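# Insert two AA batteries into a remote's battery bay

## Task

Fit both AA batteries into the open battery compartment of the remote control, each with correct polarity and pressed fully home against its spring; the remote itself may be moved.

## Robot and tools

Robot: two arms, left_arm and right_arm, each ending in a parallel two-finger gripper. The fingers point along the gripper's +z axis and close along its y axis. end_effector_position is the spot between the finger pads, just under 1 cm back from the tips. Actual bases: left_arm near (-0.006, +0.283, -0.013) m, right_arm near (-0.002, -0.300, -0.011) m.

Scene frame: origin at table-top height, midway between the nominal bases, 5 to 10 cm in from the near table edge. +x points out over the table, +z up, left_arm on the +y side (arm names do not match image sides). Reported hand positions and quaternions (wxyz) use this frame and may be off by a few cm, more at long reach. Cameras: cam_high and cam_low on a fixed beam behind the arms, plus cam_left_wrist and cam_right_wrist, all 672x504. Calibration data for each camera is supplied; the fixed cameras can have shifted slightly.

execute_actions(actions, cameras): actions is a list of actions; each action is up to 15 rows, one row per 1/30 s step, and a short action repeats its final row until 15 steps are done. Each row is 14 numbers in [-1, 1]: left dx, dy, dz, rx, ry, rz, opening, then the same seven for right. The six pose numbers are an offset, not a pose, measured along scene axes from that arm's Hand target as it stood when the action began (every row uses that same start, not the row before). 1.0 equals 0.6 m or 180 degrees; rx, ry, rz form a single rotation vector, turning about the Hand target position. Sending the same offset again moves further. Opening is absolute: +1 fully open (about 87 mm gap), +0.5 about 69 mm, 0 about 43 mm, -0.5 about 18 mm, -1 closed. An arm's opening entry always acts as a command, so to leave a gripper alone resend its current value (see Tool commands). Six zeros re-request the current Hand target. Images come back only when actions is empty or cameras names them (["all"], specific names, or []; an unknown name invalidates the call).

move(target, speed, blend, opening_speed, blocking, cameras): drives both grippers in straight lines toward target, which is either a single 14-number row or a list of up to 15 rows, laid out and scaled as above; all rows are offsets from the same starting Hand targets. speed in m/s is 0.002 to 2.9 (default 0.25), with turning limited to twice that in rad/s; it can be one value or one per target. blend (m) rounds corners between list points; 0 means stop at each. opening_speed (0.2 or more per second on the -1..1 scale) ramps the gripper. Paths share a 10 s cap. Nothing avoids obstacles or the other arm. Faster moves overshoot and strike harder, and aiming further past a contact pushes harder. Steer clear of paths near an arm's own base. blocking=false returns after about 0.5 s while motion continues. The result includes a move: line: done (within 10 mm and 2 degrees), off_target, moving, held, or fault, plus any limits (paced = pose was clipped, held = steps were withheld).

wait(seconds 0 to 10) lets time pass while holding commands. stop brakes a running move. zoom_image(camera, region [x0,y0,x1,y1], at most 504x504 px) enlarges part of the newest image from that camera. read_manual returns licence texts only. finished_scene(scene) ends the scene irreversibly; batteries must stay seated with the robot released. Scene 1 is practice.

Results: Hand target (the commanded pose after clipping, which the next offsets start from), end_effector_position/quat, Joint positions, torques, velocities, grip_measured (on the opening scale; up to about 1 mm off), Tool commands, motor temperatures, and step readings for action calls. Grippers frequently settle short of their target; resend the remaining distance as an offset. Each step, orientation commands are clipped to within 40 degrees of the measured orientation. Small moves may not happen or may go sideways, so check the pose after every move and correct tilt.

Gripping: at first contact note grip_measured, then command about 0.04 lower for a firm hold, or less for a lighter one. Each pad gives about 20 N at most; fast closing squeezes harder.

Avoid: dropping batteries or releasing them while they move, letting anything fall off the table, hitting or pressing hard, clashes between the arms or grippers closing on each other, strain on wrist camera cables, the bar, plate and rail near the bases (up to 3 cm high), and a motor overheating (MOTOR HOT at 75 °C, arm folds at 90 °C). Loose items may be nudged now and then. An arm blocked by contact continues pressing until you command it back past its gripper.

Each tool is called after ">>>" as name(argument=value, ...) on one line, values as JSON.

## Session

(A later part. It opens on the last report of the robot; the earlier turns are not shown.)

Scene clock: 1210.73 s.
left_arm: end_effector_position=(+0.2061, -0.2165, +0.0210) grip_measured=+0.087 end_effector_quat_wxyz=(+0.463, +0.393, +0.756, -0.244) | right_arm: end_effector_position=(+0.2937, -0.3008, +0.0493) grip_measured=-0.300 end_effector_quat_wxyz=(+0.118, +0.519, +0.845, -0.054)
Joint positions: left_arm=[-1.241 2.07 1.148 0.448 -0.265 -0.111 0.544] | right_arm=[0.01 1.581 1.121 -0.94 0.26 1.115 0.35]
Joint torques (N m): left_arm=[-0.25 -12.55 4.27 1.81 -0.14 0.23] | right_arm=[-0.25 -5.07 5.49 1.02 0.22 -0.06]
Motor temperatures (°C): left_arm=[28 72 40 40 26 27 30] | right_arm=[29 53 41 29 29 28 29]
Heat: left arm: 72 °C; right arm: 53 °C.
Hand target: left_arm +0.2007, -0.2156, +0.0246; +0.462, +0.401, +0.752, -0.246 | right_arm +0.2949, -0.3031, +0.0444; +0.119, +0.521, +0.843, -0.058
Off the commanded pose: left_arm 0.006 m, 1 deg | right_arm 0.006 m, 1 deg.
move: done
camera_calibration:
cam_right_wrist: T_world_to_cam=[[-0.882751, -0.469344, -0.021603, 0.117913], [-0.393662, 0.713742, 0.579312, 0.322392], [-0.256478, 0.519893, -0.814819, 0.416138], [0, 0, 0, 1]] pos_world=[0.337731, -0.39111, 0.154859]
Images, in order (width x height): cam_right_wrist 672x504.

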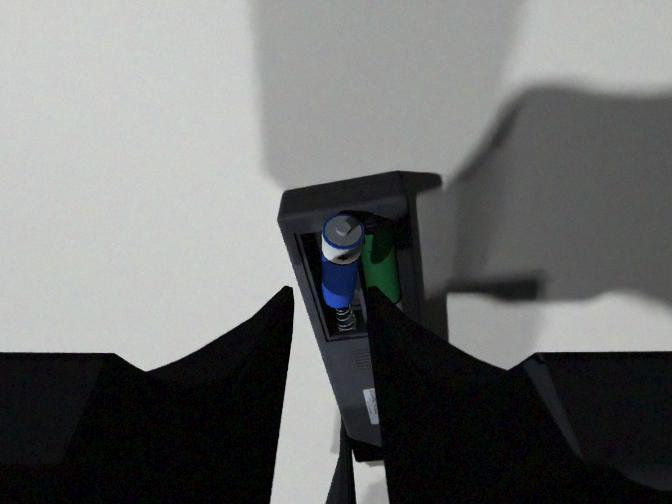

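>>> move(target=[0,0,0,0,0,0,0,-0.006,-0.004,-0.022,0,0,0,-0.3], speed=0.06)

>>> move(target=[0,0,0,0,0,0,0,0,0,0,0,0,0,-0.75], opening_speed=0.3, cameras=["cam_left_wrist","cam_right_wrist"])

>>> zoom_image(camera="cam_right_wrist", region=[230, 150, 480, 400])

Scene clock: 1221.50 s.
left_arm: end_effector_position=(+0.2061, -0.2165, +0.0210) grip_measured=+0.087 end_effector_quat_wxyz=(+0.463, +0.393, +0.756, -0.244) | right_arm: end_effector_position=(+0.2908, -0.3033, +0.0362) grip_measured=-0.300 end_effector_quat_wxyz=(+0.118, +0.523, +0.842, -0.054)
Joint positions: left_arm=[-1.241 2.07 1.148 0.448 -0.265 -0.111 0.544] | right_arm=[-0.001 1.581 1.067 -0.883 0.26 1.115 0.35]
Joint torques (N m): left_arm=[-0.27 -12.56 4.26 1.81 -0.14 0.24] | right_arm=[-0.61 -4.94 5.48 1.01 0.24 -0.12]
Motor temperatures (°C): left_arm=[28 72 40 41 26 27 30] | right_arm=[29 52 42 29 29 28 29]
Heat: left arm: 72 °C; right arm: 52 °C.
Hand target: left_arm +0.2007, -0.2156, +0.0246; +0.462, +0.401, +0.752, -0.246 | right_arm +0.2912, -0.3056, +0.0312; +0.119, +0.521, +0.843, -0.058
Off the commanded pose: left_arm 0.006 m, 1 deg | right_arm 0.005 m, 1 deg.
move: done

Scene clock: 1223.20 s.
left_arm: end_effector_position=(+0.2061, -0.2165, +0.0210) grip_measured=+0.087 end_effector_quat_wxyz=(+0.463, +0.393, +0.756, -0.244) | right_arm: end_effector_position=(+0.2910, -0.3033, +0.0362) grip_measured=-0.604 end_effector_quat_wxyz=(+0.119, +0.523, +0.842, -0.053)
Joint positions: left_arm=[-1.241 2.07 1.148 0.448 -0.265 -0.111 0.544] | right_arm=[-0.001 1.581 1.067 -0.883 0.26 1.115 0.198]
Joint torques (N m): left_arm=[-0.27 -12.56 4.26 1.81 -0.14 0.23] | right_arm=[-0.36 -5.05 5.55 0.99 0.28 -0.13]
Motor temperatures (°C): left_arm=[28 72 40 41 26 27 30] | right_arm=[29 52 41 29 29 28 29]
Heat: left arm: 72 °C; right arm: 52 °C.
Hand target: left_arm +0.2007, -0.2156, +0.0246; +0.462, +0.401, +0.752, -0.246 | right_arm +0.2913, -0.3056, +0.0312; +0.119, +0.521, +0.843, -0.058
Off the commanded pose: left_arm 0.006 m, 1 deg | right_arm 0.006 m, 1 deg.
move: done
camera_calibration:
cam_left_wrist: T_world_to_cam=[[-0.819247, -0.573423, 0.004513, 0.0433244], [-0.550934, 0.784886, -0.283593, 0.320955], [0.159076, -0.234819, -0.958934, 0.0753672], [0, 0, 0, 1]] pos_world=[0.200329, -0.209372, 0.163097]
cam_right_wrist: T_world_to_cam=[[-0.88751, -0.460133, -0.0245664, 0.118325], [-0.388199, 0.717912, 0.577844, 0.33047], [-0.248249, 0.522379, -0.815777, 0.404546], [0, 0, 0, 1]] pos_world=[0.33373, -0.39413, 0.141966]
Images, in order (width x height): cam_left_wrist 672x504, cam_right_wrist 672x504.

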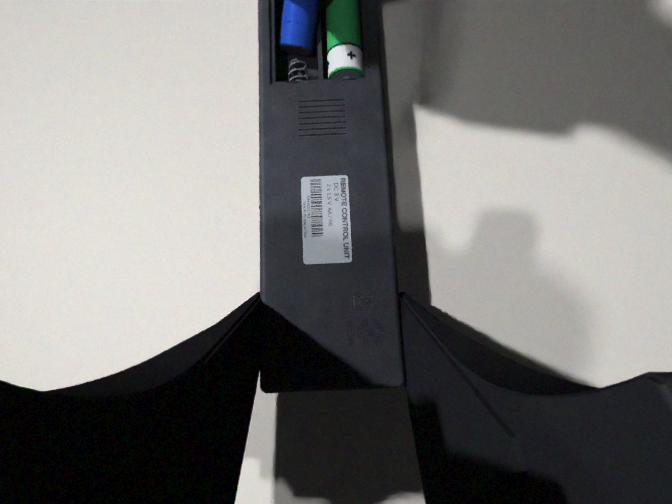

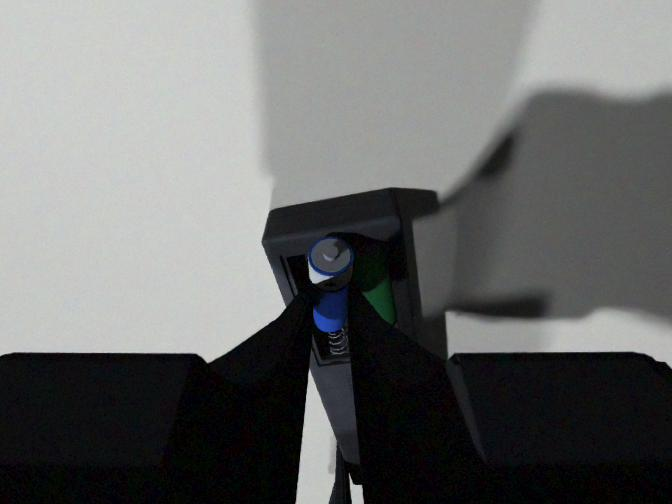

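Scaled by 2.016 from the camera's 672x504 image, which has a finer 960x720 frame.

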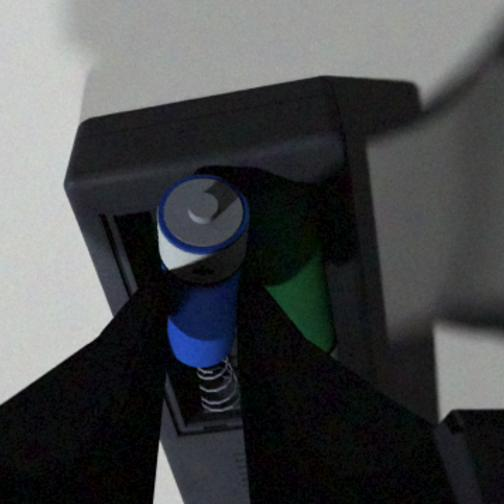

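>>> move(target=[[0,0,0,0,0,0,0,0.006,0.004,0.0,0,0,0.055,-0.8],[0,0,0,0,0,0,0,-0.02,0.039,-0.004,0,0,0.055,-0.85],[0,0,0,0,0,0,0,-0.034,0.058,-0.004,0.01,0.01,0.055,-0.9]], speed=0.05, cameras=["cam_left_wrist","cam_right_wrist"])

>>> zoom_image(camera="cam_right_wrist", region=[230, 150, 480, 400])

>>> zoom_image(camera="cam_left_wrist", region=[230, 0, 430, 150])

Scene clock: 1240.50 s.
left_arm: end_effector_position=(+0.2061, -0.2165, +0.0210) grip_measured=+0.087 end_effector_quat_wxyz=(+0.463, +0.393, +0.756, -0.244) | right_arm: end_effector_position=(+0.2889, -0.2917, +0.0344) grip_measured=-0.605 end_effector_quat_wxyz=(+0.144, +0.449, +0.880, -0.063)
Joint positions: left_arm=[-1.241 2.07 1.148 0.448 -0.265 -0.111 0.544] | right_arm=[0.073 1.558 1.029 -0.832 0.304 1.011 0.197]
Joint torques (N m): left_arm=[-0.25 -12.56 4.26 1.81 -0.14 0.24] | right_arm=[2.61 -5.74 4.66 0.35 -0.59 0.19]
Motor temperatures (°C): left_arm=[28 72 40 41 26 27 30] | right_arm=[29 51 41 29 29 28 30]
Heat: left arm: 72 °C; right arm: 51 °C.
Hand target: left_arm +0.2007, -0.2156, +0.0246; +0.462, +0.401, +0.752, -0.246 | right_arm +0.2709, -0.2707, +0.0288; +0.102, +0.447, +0.888, -0.042
Off the commanded pose: left_arm 0.006 m, 1 deg | right_arm 0.028 m, 5 deg.
move: off_target (right_arm); target 2's new opening was sent with right_arm's hand 0.017 m and 3 deg from that target; target 3's new opening was sent with right_arm's hand 0.028 m and 5 deg from that target
camera_calibration:
cam_left_wrist: T_world_to_cam=[[-0.819247, -0.573423, 0.004513, 0.0433244], [-0.550934, 0.784886, -0.283593, 0.320955], [0.159076, -0.234819, -0.958934, 0.0753672], [0, 0, 0, 1]] pos_world=[0.200329, -0.209372, 0.163097]
cam_right_wrist: T_world_to_cam=[[-0.799337, -0.600824, -0.00839871, 0.0546636], [-0.512472, 0.674362, 0.531609, 0.347098], [-0.31374, 0.429239, -0.846948, 0.389214], [0, 0, 0, 1]] pos_world=[0.343685, -0.368293, 0.145583]
Images, in order (width x height): cam_left_wrist 672x504, cam_right_wrist 672x504.

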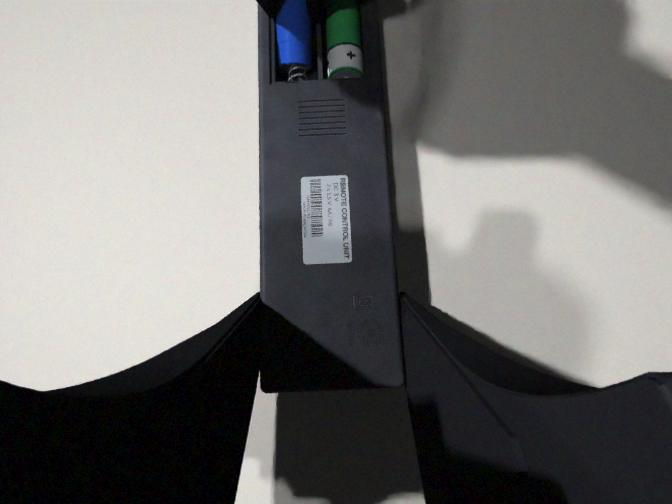

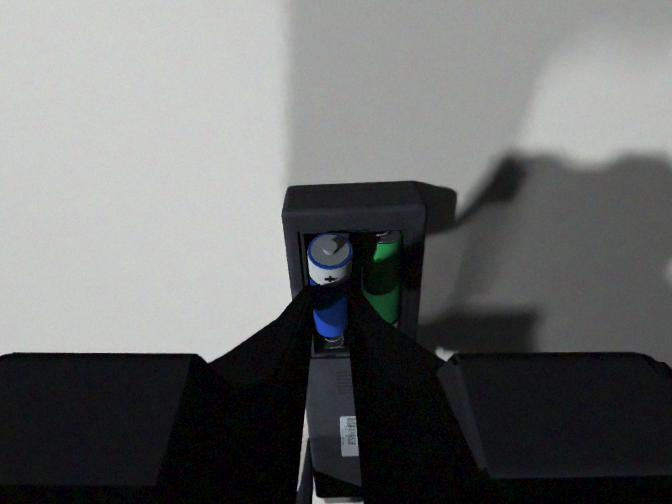

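Scaled by 2.016 from the camera's 672x504 image, which has a finer 960x720 frame.

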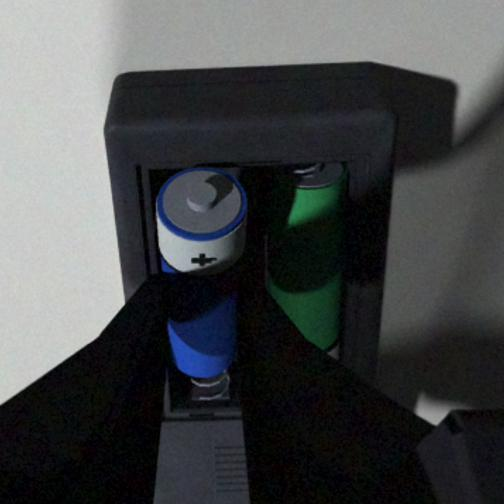

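Scaled by 2.520 from the camera's 672x504 image, which has a finer 960x720 frame.

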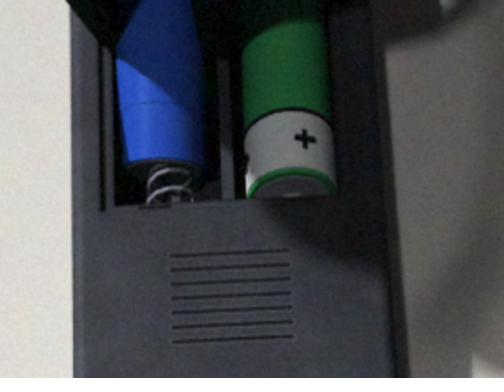

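>>> move(target=[[0,0,0,0,0,0,0,-0.016,0.022,0.004,0,0,0,-0.9],[0,0,0,0,0,0,0,-0.024,0.032,-0.002,0.012,0.008,0,-0.9],[0,0,0,0,0,0,0,-0.024,0.032,-0.014,0.045,0.03,0,-0.9]], speed=0.05, cameras=["cam_left_wrist","cam_right_wrist"])

>>> zoom_image(camera="cam_right_wrist", region=[230, 150, 480, 400])

>>> zoom_image(camera="cam_left_wrist", region=[230, 0, 430, 150])

Scene clock: 1258.10 s.
left_arm: end_effector_position=(+0.2063, -0.2156, +0.0208) grip_measured=+0.087 end_effector_quat_wxyz=(+0.463, +0.392, +0.758, -0.242) | right_arm: end_effector_position=(+0.2851, -0.2870, +0.0335) grip_measured=-0.606 end_effector_quat_wxyz=(+0.123, +0.470, +0.873, -0.038)
Joint positions: left_arm=[-1.241 2.069 1.148 0.443 -0.269 -0.114 0.544] | right_arm=[0.047 1.551 1.021 -0.841 0.238 1.036 0.197]
Joint torques (N m): left_arm=[-0.25 -12.37 4.27 1.87 -0.1 0.27] | right_arm=[2.24 -3 5.55 0.03 -1.46 -0.09]
Motor temperatures (°C): left_arm=[28 71 40 41 26 27 30] | right_arm=[29 51 40 29 29 28 30]
Heat: left arm: 71 °C; right arm: 51 °C.
Hand target: left_arm +0.2007, -0.2156, +0.0245; +0.461, +0.401, +0.752, -0.246 | right_arm +0.2565, -0.2515, +0.0204; +0.029, +0.450, +0.892, -0.001
Off the commanded pose: left_arm 0.007 m, 1 deg | right_arm 0.047 m, 12 deg.
move: off_target (right_arm)
camera_calibration:
cam_left_wrist: T_world_to_cam=[[-0.816571, -0.577228, 0.00443225, 0.0427109], [-0.555078, 0.783084, -0.280477, 0.320721], [0.158428, -0.231489, -0.959851, 0.0761849], [0, 0, 0, 1]] pos_world=[0.200832, -0.208862, 0.162891]
cam_right_wrist: T_world_to_cam=[[-0.821612, -0.56861, -0.0404522, 0.0711484], [-0.482115, 0.655258, 0.581551, 0.326658], [-0.304169, 0.497312, -0.812503, 0.400958], [0, 0, 0, 1]] pos_world=[0.337902, -0.37299, 0.138689]
Images, in order (width x height): cam_left_wrist 672x504, cam_right_wrist 672x504.

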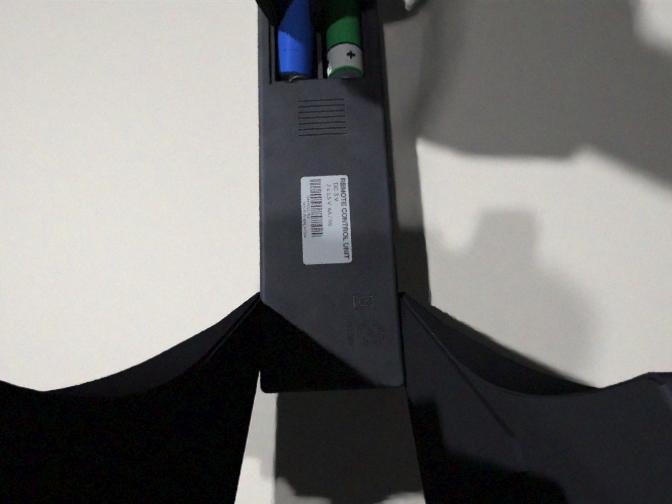

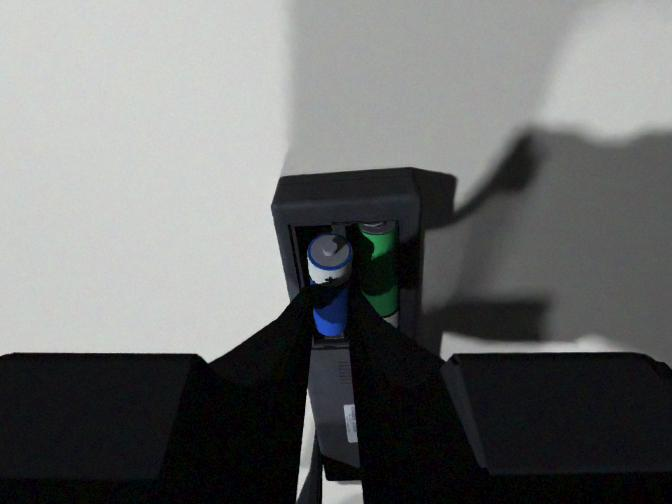

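Scaled by 2.016 from the camera's 672x504 image, which has a finer 960x720 frame.

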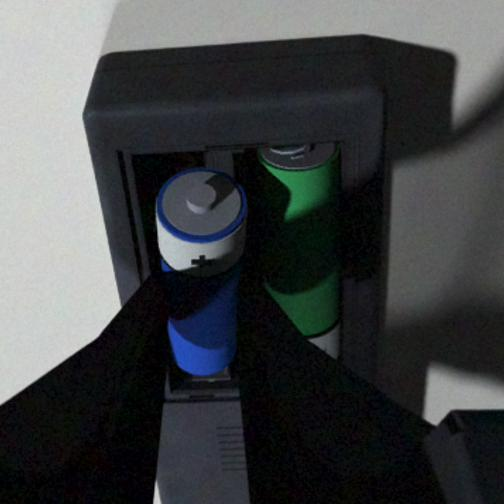

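Scaled by 2.520 from the camera's 672x504 image, which has a finer 960x720 frame.

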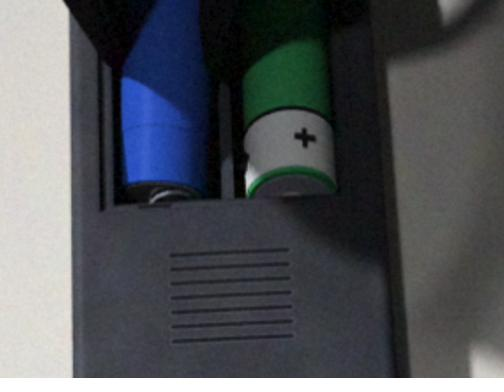

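>>> move(target=[[0,0,0,0,0,0,0,-0.003,0.004,-0.02,0.05,0.034,0,-0.9]], speed=0.05, cameras=["cam_right_wrist","cam_low"])

>>> zoom_image(camera="cam_right_wrist", region=[230, 150, 480, 400])

>>> zoom_image(camera="cam_low", region=[240, 270, 320, 330])

Scene clock: 1268.73 s.
left_arm: end_effector_position=(+0.2063, -0.2156, +0.0208) grip_measured=+0.087 end_effector_quat_wxyz=(+0.463, +0.392, +0.758, -0.242) | right_arm: end_effector_position=(+0.2858, -0.2888, +0.0314) grip_measured=-0.607 end_effector_quat_wxyz=(+0.050, +0.467, +0.883, +0.010)
Joint positions: left_arm=[-1.241 2.069 1.148 0.443 -0.269 -0.114 0.544] | right_arm=[-0.059 1.632 1.096 -0.903 0.065 0.936 0.197]
Joint torques (N m): left_arm=[-0.25 -12.37 4.25 1.87 -0.1 0.27] | right_arm=[3.17 -0.92 2.78 0.13 -1.52 0.06]
Motor temperatures (°C): left_arm=[28 69 40 41 26 27 30] | right_arm=[30 50 40 29 31 28 30]
Heat: left arm: 69 °C; right arm: 50 °C.
Hand target: left_arm +0.2007, -0.2156, +0.0245; +0.461, +0.401, +0.752, -0.246 | right_arm +0.2547, -0.2491, +0.0085; -0.054, +0.451, +0.890, +0.045
Off the commanded pose: left_arm 0.007 m, 1 deg | right_arm 0.055 m, 13 deg.
move: off_target (right_arm)
camera_calibration:
cam_right_wrist: T_world_to_cam=[[-0.814932, -0.576655, -0.0579272, 0.0669109], [-0.438029, 0.547394, 0.713085, 0.281452], [-0.379495, 0.60649, -0.69868, 0.449841], [0, 0, 0, 1]] pos_world=[0.348525, -0.388305, 0.117471]
Images, in order (width x height): cam_low 672x504, cam_right_wrist 672x504.

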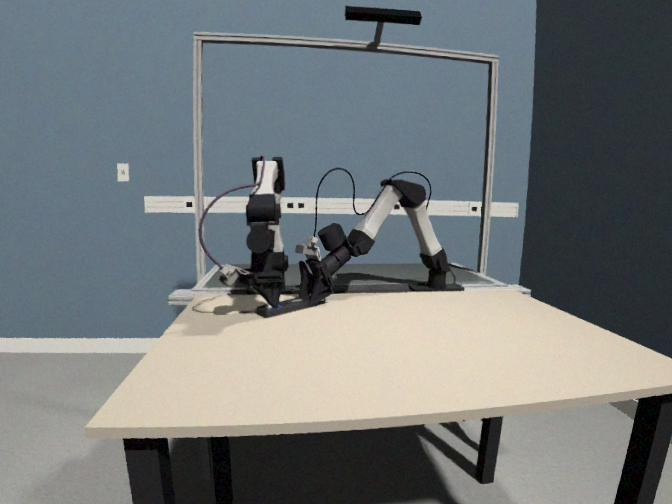

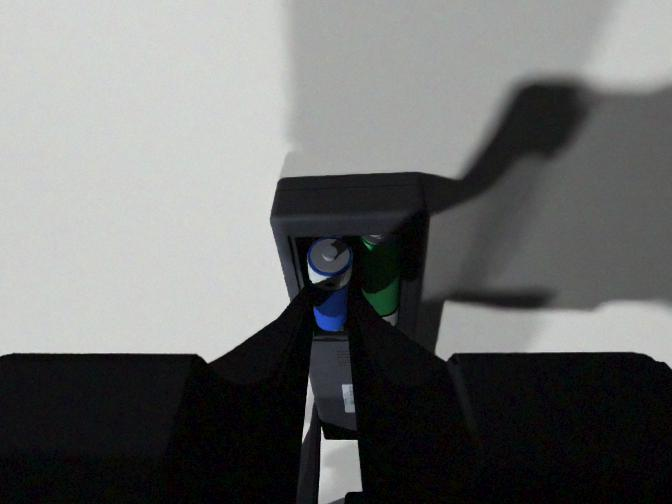

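Scaled by 2.016 from the camera's 672x504 image, which has a finer 960x720 frame.

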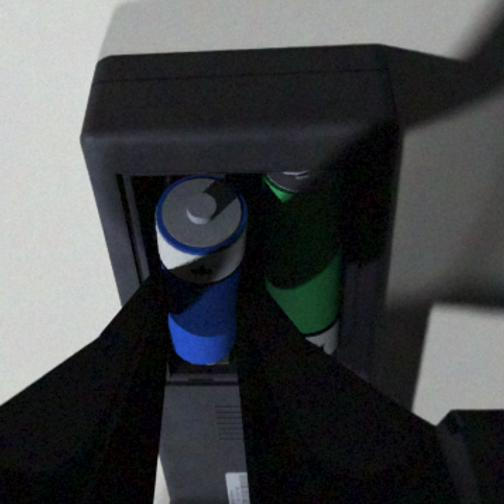

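Scaled by 6.300 from the camera's 672x504 image, which has a finer 960x720 frame.

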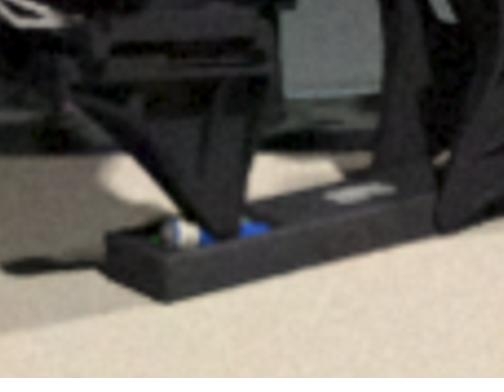

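>>> move(target=[[0,0,0,0,0,0,0,0,0,0,0,0,0,-0.3],[0,0,0,0,0,0,0,0.05,-0.06,0.14,-0.04,-0.03,0,-0.3]], speed=0.15, cameras=["cam_left_wrist","cam_right_wrist","cam_low"])

>>> zoom_image(camera="cam_right_wrist", region=[230, 100, 480, 350])

>>> zoom_image(camera="cam_low", region=[240, 270, 320, 330])

Scene clock: 1281.40 s.
left_arm: end_effector_position=(+0.2070, -0.2151, +0.0211) grip_measured=+0.088 end_effector_quat_wxyz=(+0.464, +0.390, +0.758, -0.241) | right_arm: end_effector_position=(+0.2859, -0.2818, +0.0843) grip_measured=-0.300 end_effector_quat_wxyz=(+0.010, +0.456, +0.890, +0.013)
Joint positions: left_arm=[-1.241 2.068 1.147 0.444 -0.273 -0.116 0.544] | right_arm=[-0.051 1.658 1.332 -1.184 0.024 0.92 0.35]
Joint torques (N m): left_arm=[-0.29 -12.3 4.36 1.86 -0.06 0.29] | right_arm=[-0.29 -7.82 7.77 0.28 0.16 -0.19]
Motor temperatures (°C): left_arm=[28 67 40 41 26 27 30] | right_arm=[30 48 40 28 31 28 30]
Heat: left arm: 67 °C; right arm: 48 °C.
Hand target: left_arm +0.2007, -0.2156, +0.0246; +0.462, +0.400, +0.752, -0.246 | right_arm +0.2847, -0.2851, +0.0923; +0.016, +0.451, +0.893, +0.011
Off the commanded pose: left_arm 0.007 m, 2 deg | right_arm 0.009 m, 1 deg.
move: done
camera_calibration:
cam_left_wrist: T_world_to_cam=[[-0.813994, -0.580857, 0.00437452, 0.0422067], [-0.55831, 0.780275, -0.281887, 0.320911], [0.160323, -0.231897, -0.959438, 0.0760009], [0, 0, 0, 1]] pos_world=[0.201339, -0.208258, 0.163194]
cam_right_wrist: T_world_to_cam=[[-0.801015, -0.598051, -0.0266312, 0.0614775], [-0.402134, 0.504588, 0.763989, 0.213493], [-0.443467, 0.622676, -0.64468, 0.500901], [0, 0, 0, 1]] pos_world=[0.35723, -0.382858, 0.161452]
Images, in order (width x height): cam_low 672x504, cam_left_wrist 672x504, cam_right_wrist 672x504.

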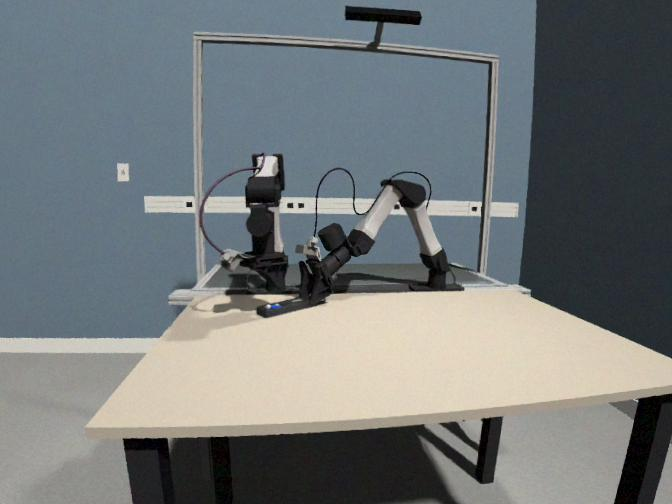

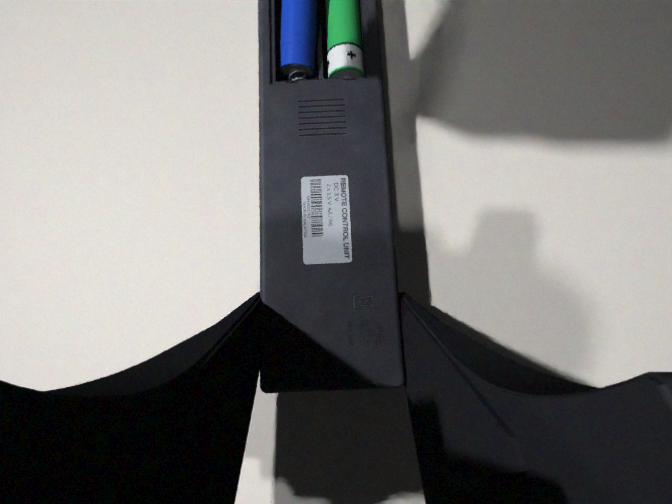

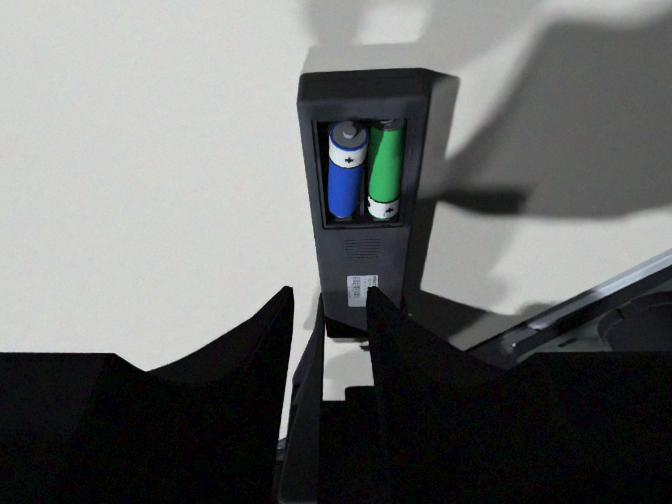

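Scaled by 2.016 from the camera's 672x504 image, which has a finer 960x720 frame.

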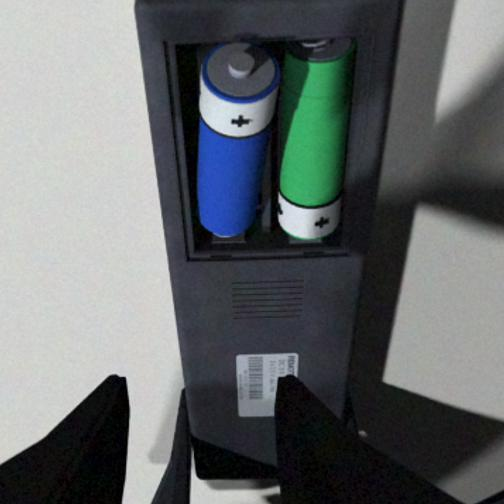

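Scaled by 6.300 from the camera's 672x504 image, which has a finer 960x720 frame.

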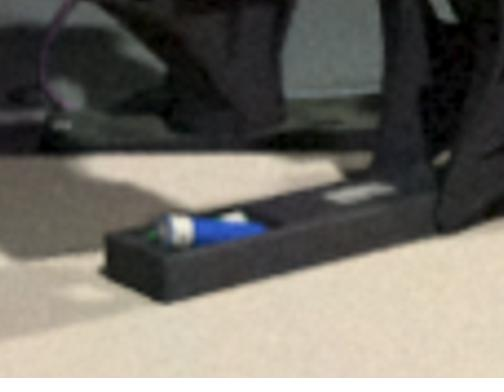

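>>> move(target=[[0,0,0,0,0,0,0,0.018,-0.037,0,0,0,0,-1],[0,0,0,0,0,0,0,0.018,-0.037,-0.04,0,0,0,-1]], speed=0.1, cameras=["cam_right_wrist"])

>>> zoom_image(camera="cam_right_wrist", region=[230, 100, 480, 350])

Scene clock: 1292.03 s.
left_arm: end_effector_position=(+0.2070, -0.2151, +0.0211) grip_measured=+0.088 end_effector_quat_wxyz=(+0.464, +0.390, +0.758, -0.241) | right_arm: end_effector_position=(+0.2945, -0.3050, +0.0749) grip_measured=-0.969 end_effector_quat_wxyz=(+0.018, +0.455, +0.890, +0.014)
Joint positions: left_arm=[-1.241 2.068 1.147 0.444 -0.273 -0.116 0.544] | right_arm=[-0.124 1.683 1.329 -1.137 0.025 0.847 0.015]
Joint torques (N m): left_arm=[-0.31 -12.31 4.34 1.86 -0.06 0.29] | right_arm=[-0.25 -5.49 5.63 0.83 0.12 -0.12]
Motor temperatures (°C): left_arm=[28 66 39 41 26 27 30] | right_arm=[30 51 41 28 30 28 30]
Heat: left arm: 66 °C; right arm: 51 °C.
Hand target: left_arm +0.2007, -0.2156, +0.0246; +0.462, +0.400, +0.752, -0.246 | right_arm +0.2956, -0.3073, +0.0684; +0.016, +0.451, +0.893, +0.011
Off the commanded pose: left_arm 0.007 m, 2 deg | right_arm 0.007 m, 1 deg.
move: done
camera_calibration:
cam_right_wrist: T_world_to_cam=[[-0.800237, -0.598622, -0.0356675, 0.0544818], [-0.414646, 0.509369, 0.754063, 0.241641], [-0.433231, 0.618219, -0.655833, 0.509505], [0, 0, 0, 1]] pos_world=[0.364527, -0.405456, 0.153881]
Images, in order (width x height): cam_right_wrist 672x504.

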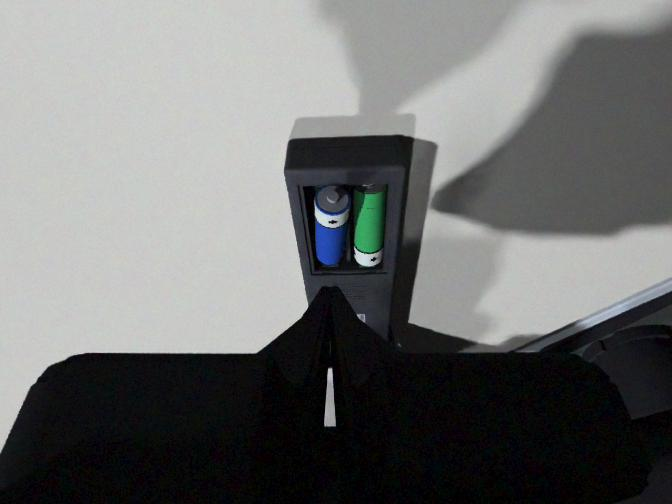

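Scaled by 2.016 from the camera's 672x504 image, which has a finer 960x720 frame.

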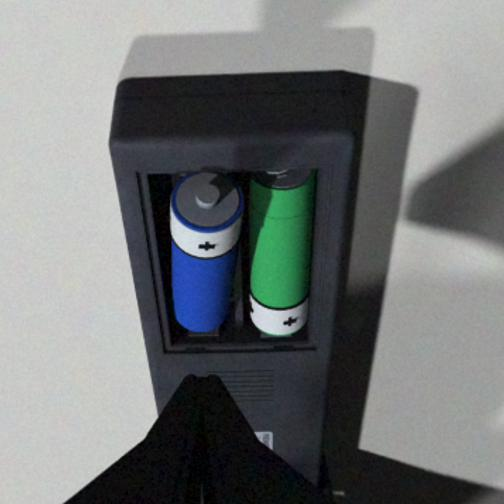

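>>> move(target=[[0,0,0,0,0,0,0,-0.001,0.007,-0.04,0,0,0,-1],[0,0,0,0,0,0,0,-0.002,0.008,-0.12,0,0,0,-1]], speed=0.05, cameras=["cam_left_wrist","cam_right_wrist","cam_low"])

>>> zoom_image(camera="cam_right_wrist", region=[230, 150, 480, 400])

>>> zoom_image(camera="cam_low", region=[240, 270, 320, 330])

Scene clock: 1303.13 s.
left_arm: end_effector_position=(+0.2070, -0.2152, +0.0212) grip_measured=+0.088 end_effector_quat_wxyz=(+0.464, +0.390, +0.758, -0.242) | right_arm: end_effector_position=(+0.2943, -0.3010, +0.0302) grip_measured=-0.970 end_effector_quat_wxyz=(+0.025, +0.454, +0.890, +0.025)
Joint positions: left_arm=[-1.241 2.068 1.147 0.445 -0.273 -0.116 0.544] | right_arm=[-0.125 1.704 1.17 -0.938 0.009 0.844 0.015]
Joint torques (N m): left_arm=[-0.29 -12.3 4.36 1.85 -0.05 0.28] | right_arm=[0.36 -2.13 1.2 1.68 0.24 -0.16]
Motor temperatures (°C): left_arm=[28 66 39 41 26 27 30] | right_arm=[29 50 41 29 30 28 29]
Heat: left arm: 66 °C; right arm: 50 °C.
Hand target: left_arm +0.2007, -0.2157, +0.0246; +0.462, +0.400, +0.752, -0.246 | right_arm +0.2943, -0.3025, -0.0036; +0.016, +0.450, +0.893, +0.011
Off the commanded pose: left_arm 0.007 m, 2 deg | right_arm 0.034 m, 2 deg.
move: off_target (right_arm)
camera_calibration:
cam_left_wrist: T_world_to_cam=[[-0.81396, -0.580902, 0.00463753, 0.0421468], [-0.558304, 0.78004, -0.282549, 0.320998], [0.160516, -0.232573, -0.959242, 0.0758859], [0, 0, 0, 1]] pos_world=[0.201339, -0.208259, 0.163295]
cam_right_wrist: T_world_to_cam=[[-0.798023, -0.59961, -0.0602301, 0.0549548], [-0.431408, 0.498642, 0.751827, 0.27493], [-0.420769, 0.625958, -0.656604, 0.476413], [0, 0, 0, 1]] pos_world=[0.362922, -0.402355, 0.109425]
Images, in order (width x height): cam_low 672x504, cam_left_wrist 672x504, cam_right_wrist 672x504.

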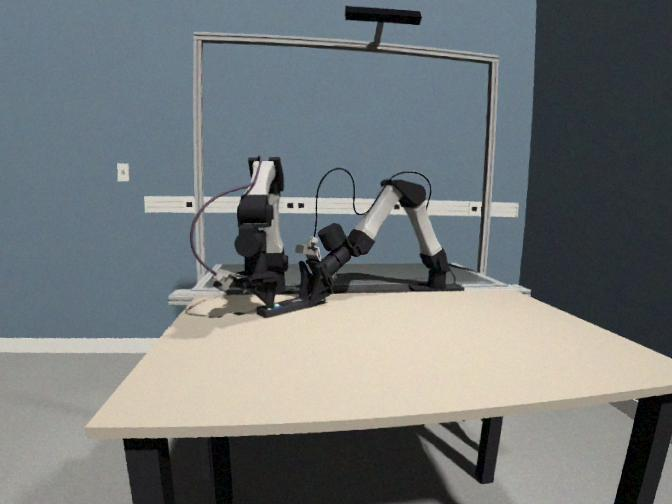

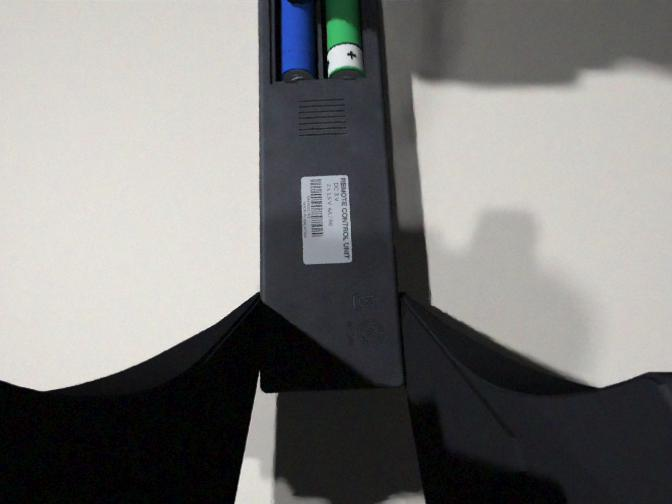

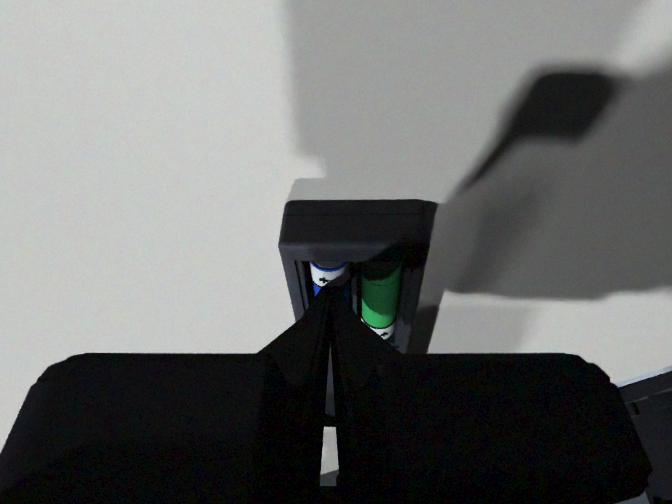

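Scaled by 2.016 from the camera's 672x504 image, which has a finer 960x720 frame.

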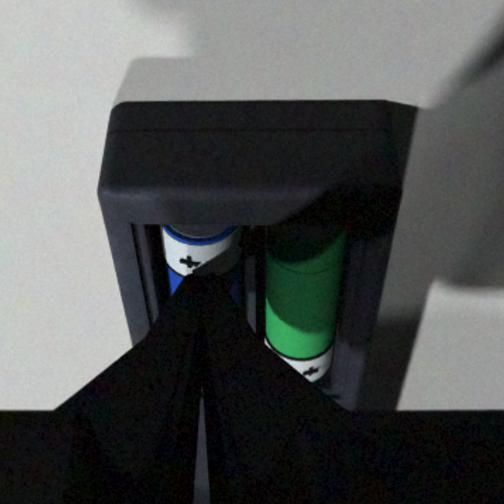

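Scaled by 6.300 from the camera's 672x504 image, which has a finer 960x720 frame.

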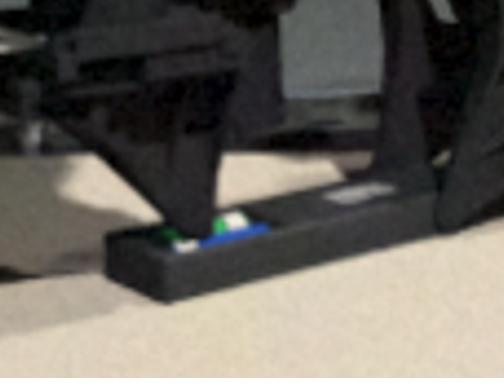

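>>> move(target=[0,0,0,0,0,0,0,0,-0.02,0.24,0,0,0,-1], speed=0.2, cameras=["cam_left_wrist","cam_right_wrist","cam_low"])

>>> zoom_image(camera="cam_right_wrist", region=[250, 50, 450, 250])

>>> zoom_image(camera="cam_low", region=[240, 270, 320, 330])

>>> zoom_image(camera="cam_left_wrist", region=[230, 0, 430, 150])

Scene clock: 1314.73 s.
left_arm: end_effector_position=(+0.2070, -0.2152, +0.0212) grip_measured=+0.088 end_effector_quat_wxyz=(+0.464, +0.390, +0.758, -0.242) | right_arm: end_effector_position=(+0.2977, -0.3116, +0.1330) grip_measured=-0.970 end_effector_quat_wxyz=(+0.012, +0.456, +0.890, +0.014)
Joint positions: left_arm=[-1.241 2.068 1.147 0.445 -0.273 -0.116 0.544] | right_arm=[-0.14 1.702 1.581 -1.382 0.019 0.832 0.015]
Joint torques (N m): left_arm=[-0.32 -12.3 4.34 1.85 -0.06 0.29] | right_arm=[-0.18 -7.91 7.66 0.33 0.16 -0.16]
Motor temperatures (°C): left_arm=[28 66 39 42 26 27 30] | right_arm=[29 49 40 30 29 28 29]
Heat: left arm: 66 °C; right arm: 49 °C.
Hand target: left_arm +0.2007, -0.2157, +0.0246; +0.462, +0.400, +0.752, -0.246 | right_arm +0.2944, -0.3145, +0.1405; +0.016, +0.450, +0.893, +0.011
Off the commanded pose: left_arm 0.007 m, 2 deg | right_arm 0.009 m, 1 deg.
move: done
camera_calibration:
cam_left_wrist: T_world_to_cam=[[-0.81396, -0.580902, 0.00463753, 0.0421468], [-0.558304, 0.78004, -0.282549, 0.320998], [0.160516, -0.232573, -0.959242, 0.0758859], [0, 0, 0, 1]] pos_world=[0.201339, -0.208259, 0.163295]
cam_right_wrist: T_world_to_cam=[[-0.800911, -0.597994, -0.0307357, 0.0549267], [-0.406207, 0.504899, 0.761625, 0.197554], [-0.439929, 0.622479, -0.647288, 0.555295], [0, 0, 0, 1]] pos_world=[0.368529, -0.412558, 0.210662]
Images, in order (width x height): cam_low 672x504, cam_left_wrist 672x504, cam_right_wrist 672x504.

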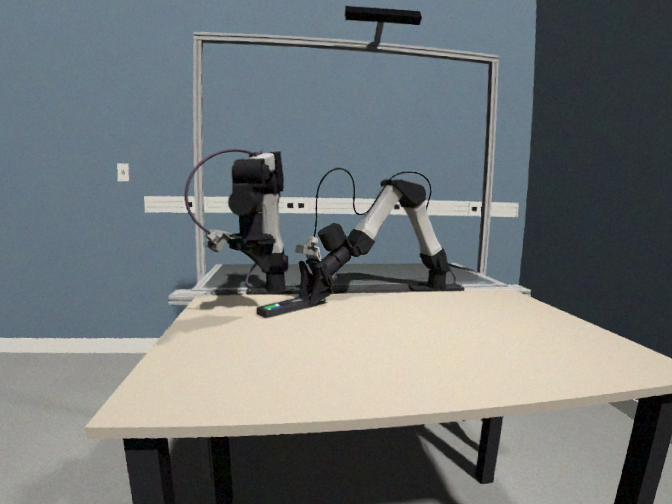

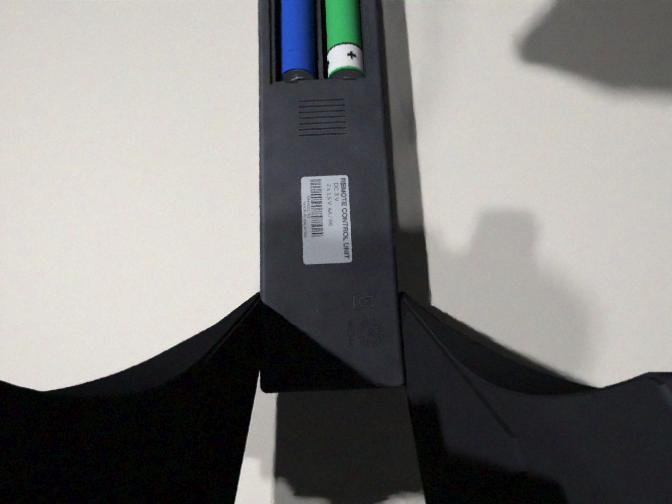

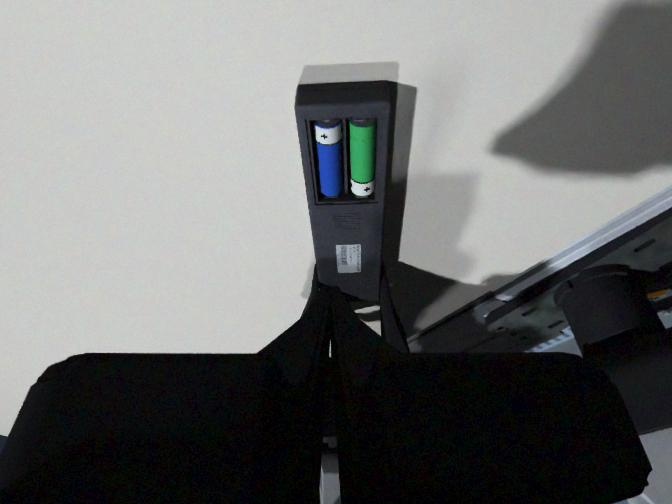

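Scaled by 2.520 from the camera's 672x504 image, which has a finer 960x720 frame.

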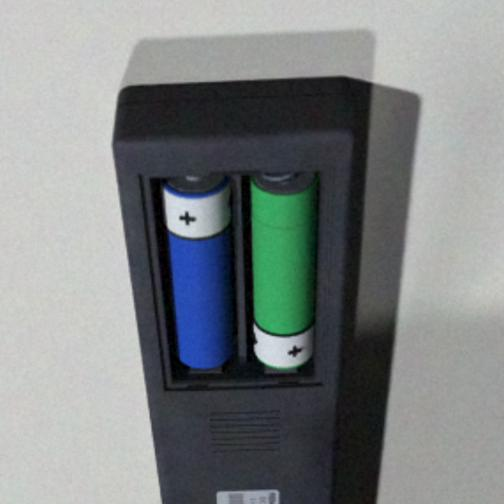

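Scaled by 6.300 from the camera's 672x504 image, which has a finer 960x720 frame.

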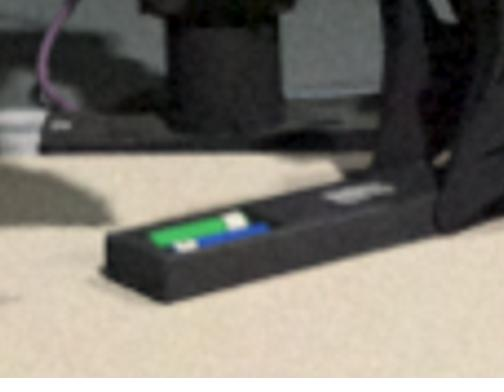

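Scaled by 2.520 from the camera's 672x504 image, which has a finer 960x720 frame.

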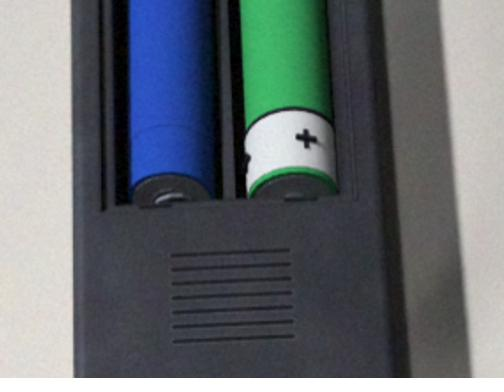

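>>> move(target=[0,0,0,0,0,0,0,-0.054,0.033,-0.125,0,0,0,-1], speed=0.12, cameras=["cam_right_wrist"])

>>> zoom_image(camera="cam_right_wrist", region=[230, 100, 480, 350])

Scene clock: 1328.57 s.
left_arm: end_effector_position=(+0.2070, -0.2152, +0.0212) grip_measured=+0.088 end_effector_quat_wxyz=(+0.464, +0.390, +0.758, -0.242) | right_arm: end_effector_position=(+0.2594, -0.2956, +0.0601) grip_measured=-0.970 end_effector_quat_wxyz=(-0.005, +0.447, +0.895, +0.007)
Joint positions: left_arm=[-1.241 2.068 1.147 0.445 -0.273 -0.116 0.544] | right_arm=[-0.105 1.609 1.18 -1.112 0.021 0.847 0.015]
Joint torques (N m): left_arm=[-0.34 -12.3 4.36 1.85 -0.06 0.29] | right_arm=[1.05 -8.58 5.3 0.73 0.2 0.1]
Motor temperatures (°C): left_arm=[28 66 39 42 26 27 30] | right_arm=[29 52 42 29 29 28 29]
Heat: left arm: 66 °C; right arm: 52 °C.
Hand target: left_arm +0.2007, -0.2157, +0.0246; +0.462, +0.400, +0.752, -0.246 | right_arm +0.2620, -0.2947, +0.0655; +0.016, +0.450, +0.893, +0.011
Off the commanded pose: left_arm 0.007 m, 2 deg | right_arm 0.006 m, 2 deg.
move: done
camera_calibration:
cam_right_wrist: T_world_to_cam=[[-0.788887, -0.61453, -0.00314842, 0.0219276], [-0.388398, 0.494613, 0.777499, 0.22092], [-0.476239, 0.614582, -0.628876, 0.487199], [0, 0, 0, 1]] pos_world=[0.335126, -0.395218, 0.134692]
Images, in order (width x height): cam_right_wrist 672x504.

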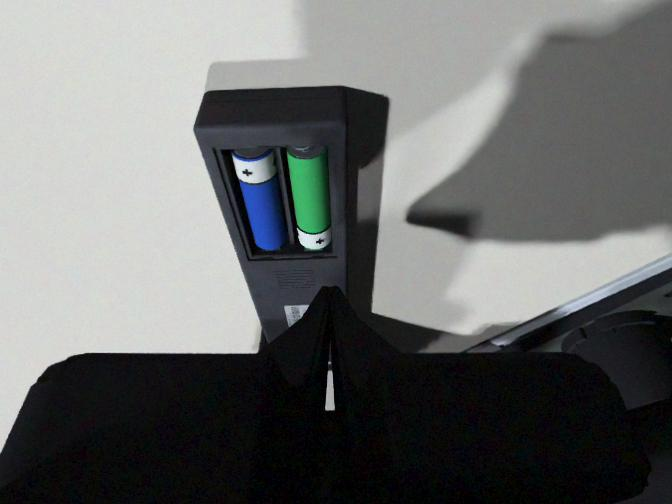

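Scaled by 2.016 from the camera's 672x504 image, which has a finer 960x720 frame.

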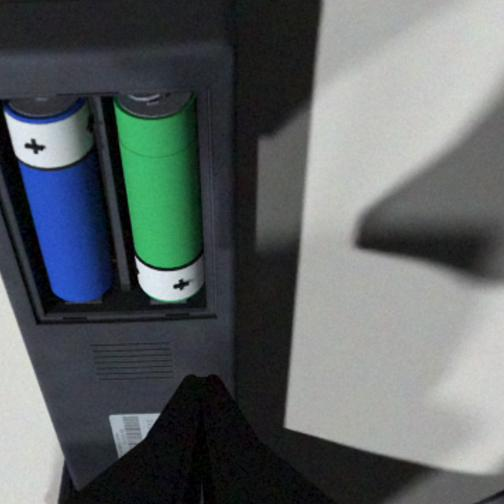

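>>> move(target=[[0,0,0,0,0,0,0,0.007,0.013,-0.01,0,0,0,-1],[0,0,0,0,0,0,0,0.006,0.012,-0.11,0,0,0,-1]], speed=0.06, cameras=["cam_left_wrist","cam_right_wrist"])

>>> zoom_image(camera="cam_left_wrist", region=[230, 0, 430, 150])

Scene clock: 1337.73 s.
left_arm: end_effector_position=(+0.2070, -0.2152, +0.0211) grip_measured=+0.088 end_effector_quat_wxyz=(+0.464, +0.390, +0.758, -0.241) | right_arm: end_effector_position=(+0.2603, -0.2865, +0.0301) grip_measured=-0.970 end_effector_quat_wxyz=(+0.014, +0.448, +0.894, +0.019)
Joint positions: left_arm=[-1.241 2.068 1.147 0.445 -0.273 -0.116 0.544] | right_arm=[-0.081 1.6 1.049 -0.945 0.016 0.874 0.015]
Joint torques (N m): left_arm=[-0.31 -12.3 4.34 1.85 -0.06 0.28] | right_arm=[0.44 -1.59 0.88 1.86 0.2 0.06]
Motor temperatures (°C): left_arm=[28 66 39 42 26 27 30] | right_arm=[29 53 41 29 29 28 29]
Heat: left arm: 66 °C; right arm: 53 °C.
Hand target: left_arm +0.2007, -0.2156, +0.0245; +0.461, +0.400, +0.752, -0.246 | right_arm +0.2655, -0.2875, -0.0005; +0.016, +0.451, +0.893, +0.011
Off the commanded pose: left_arm 0.007 m, 2 deg | right_arm 0.031 m, 1 deg.
move: off_target (right_arm)
camera_calibration:
cam_left_wrist: T_world_to_cam=[[-0.813981, -0.580874, 0.00453481, 0.0421739], [-0.558301, 0.780145, -0.282267, 0.320944], [0.160424, -0.232291, -0.959325, 0.0758805], [0, 0, 0, 1]] pos_world=[0.201339, -0.208259, 0.163195]
cam_right_wrist: T_world_to_cam=[[-0.790554, -0.611055, -0.0404366, 0.0306208], [-0.420585, 0.493766, 0.761119, 0.248773], [-0.44512, 0.618713, -0.64735, 0.45692], [0, 0, 0, 1]] pos_world=[0.332222, -0.386827, 0.107679]
Images, in order (width x height): cam_left_wrist 672x504, cam_right_wrist 672x504.

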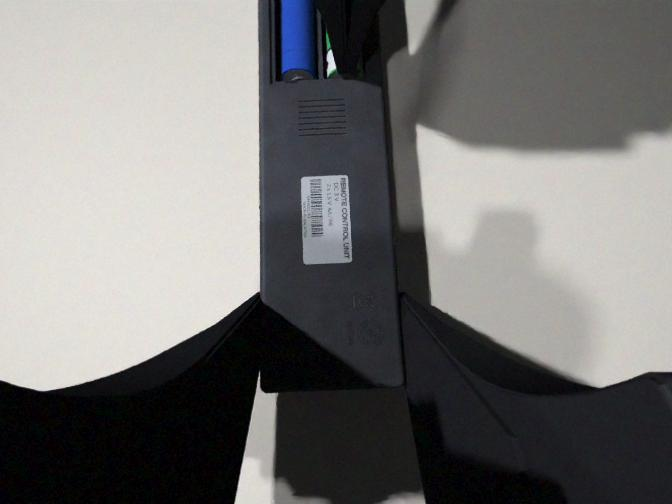

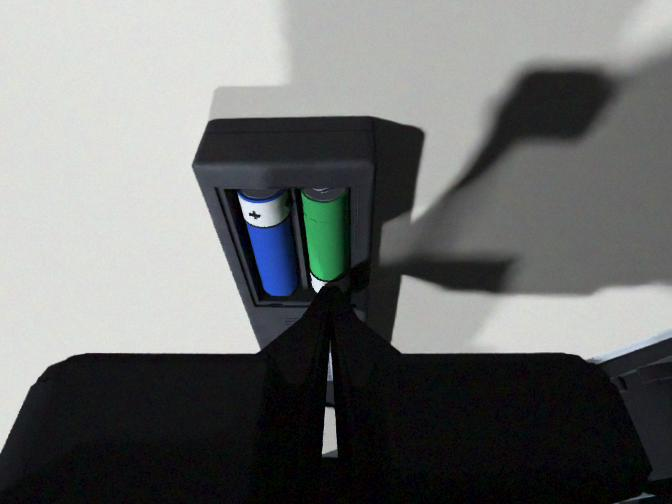

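Scaled by 2.520 from the camera's 672x504 image, which has a finer 960x720 frame.

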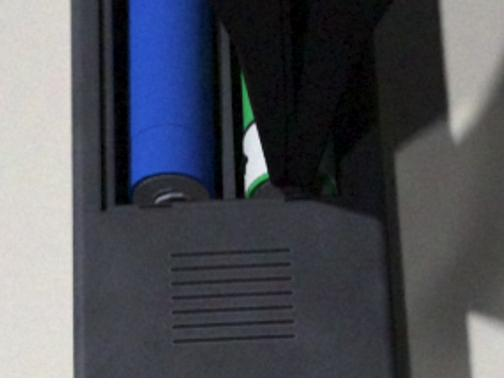

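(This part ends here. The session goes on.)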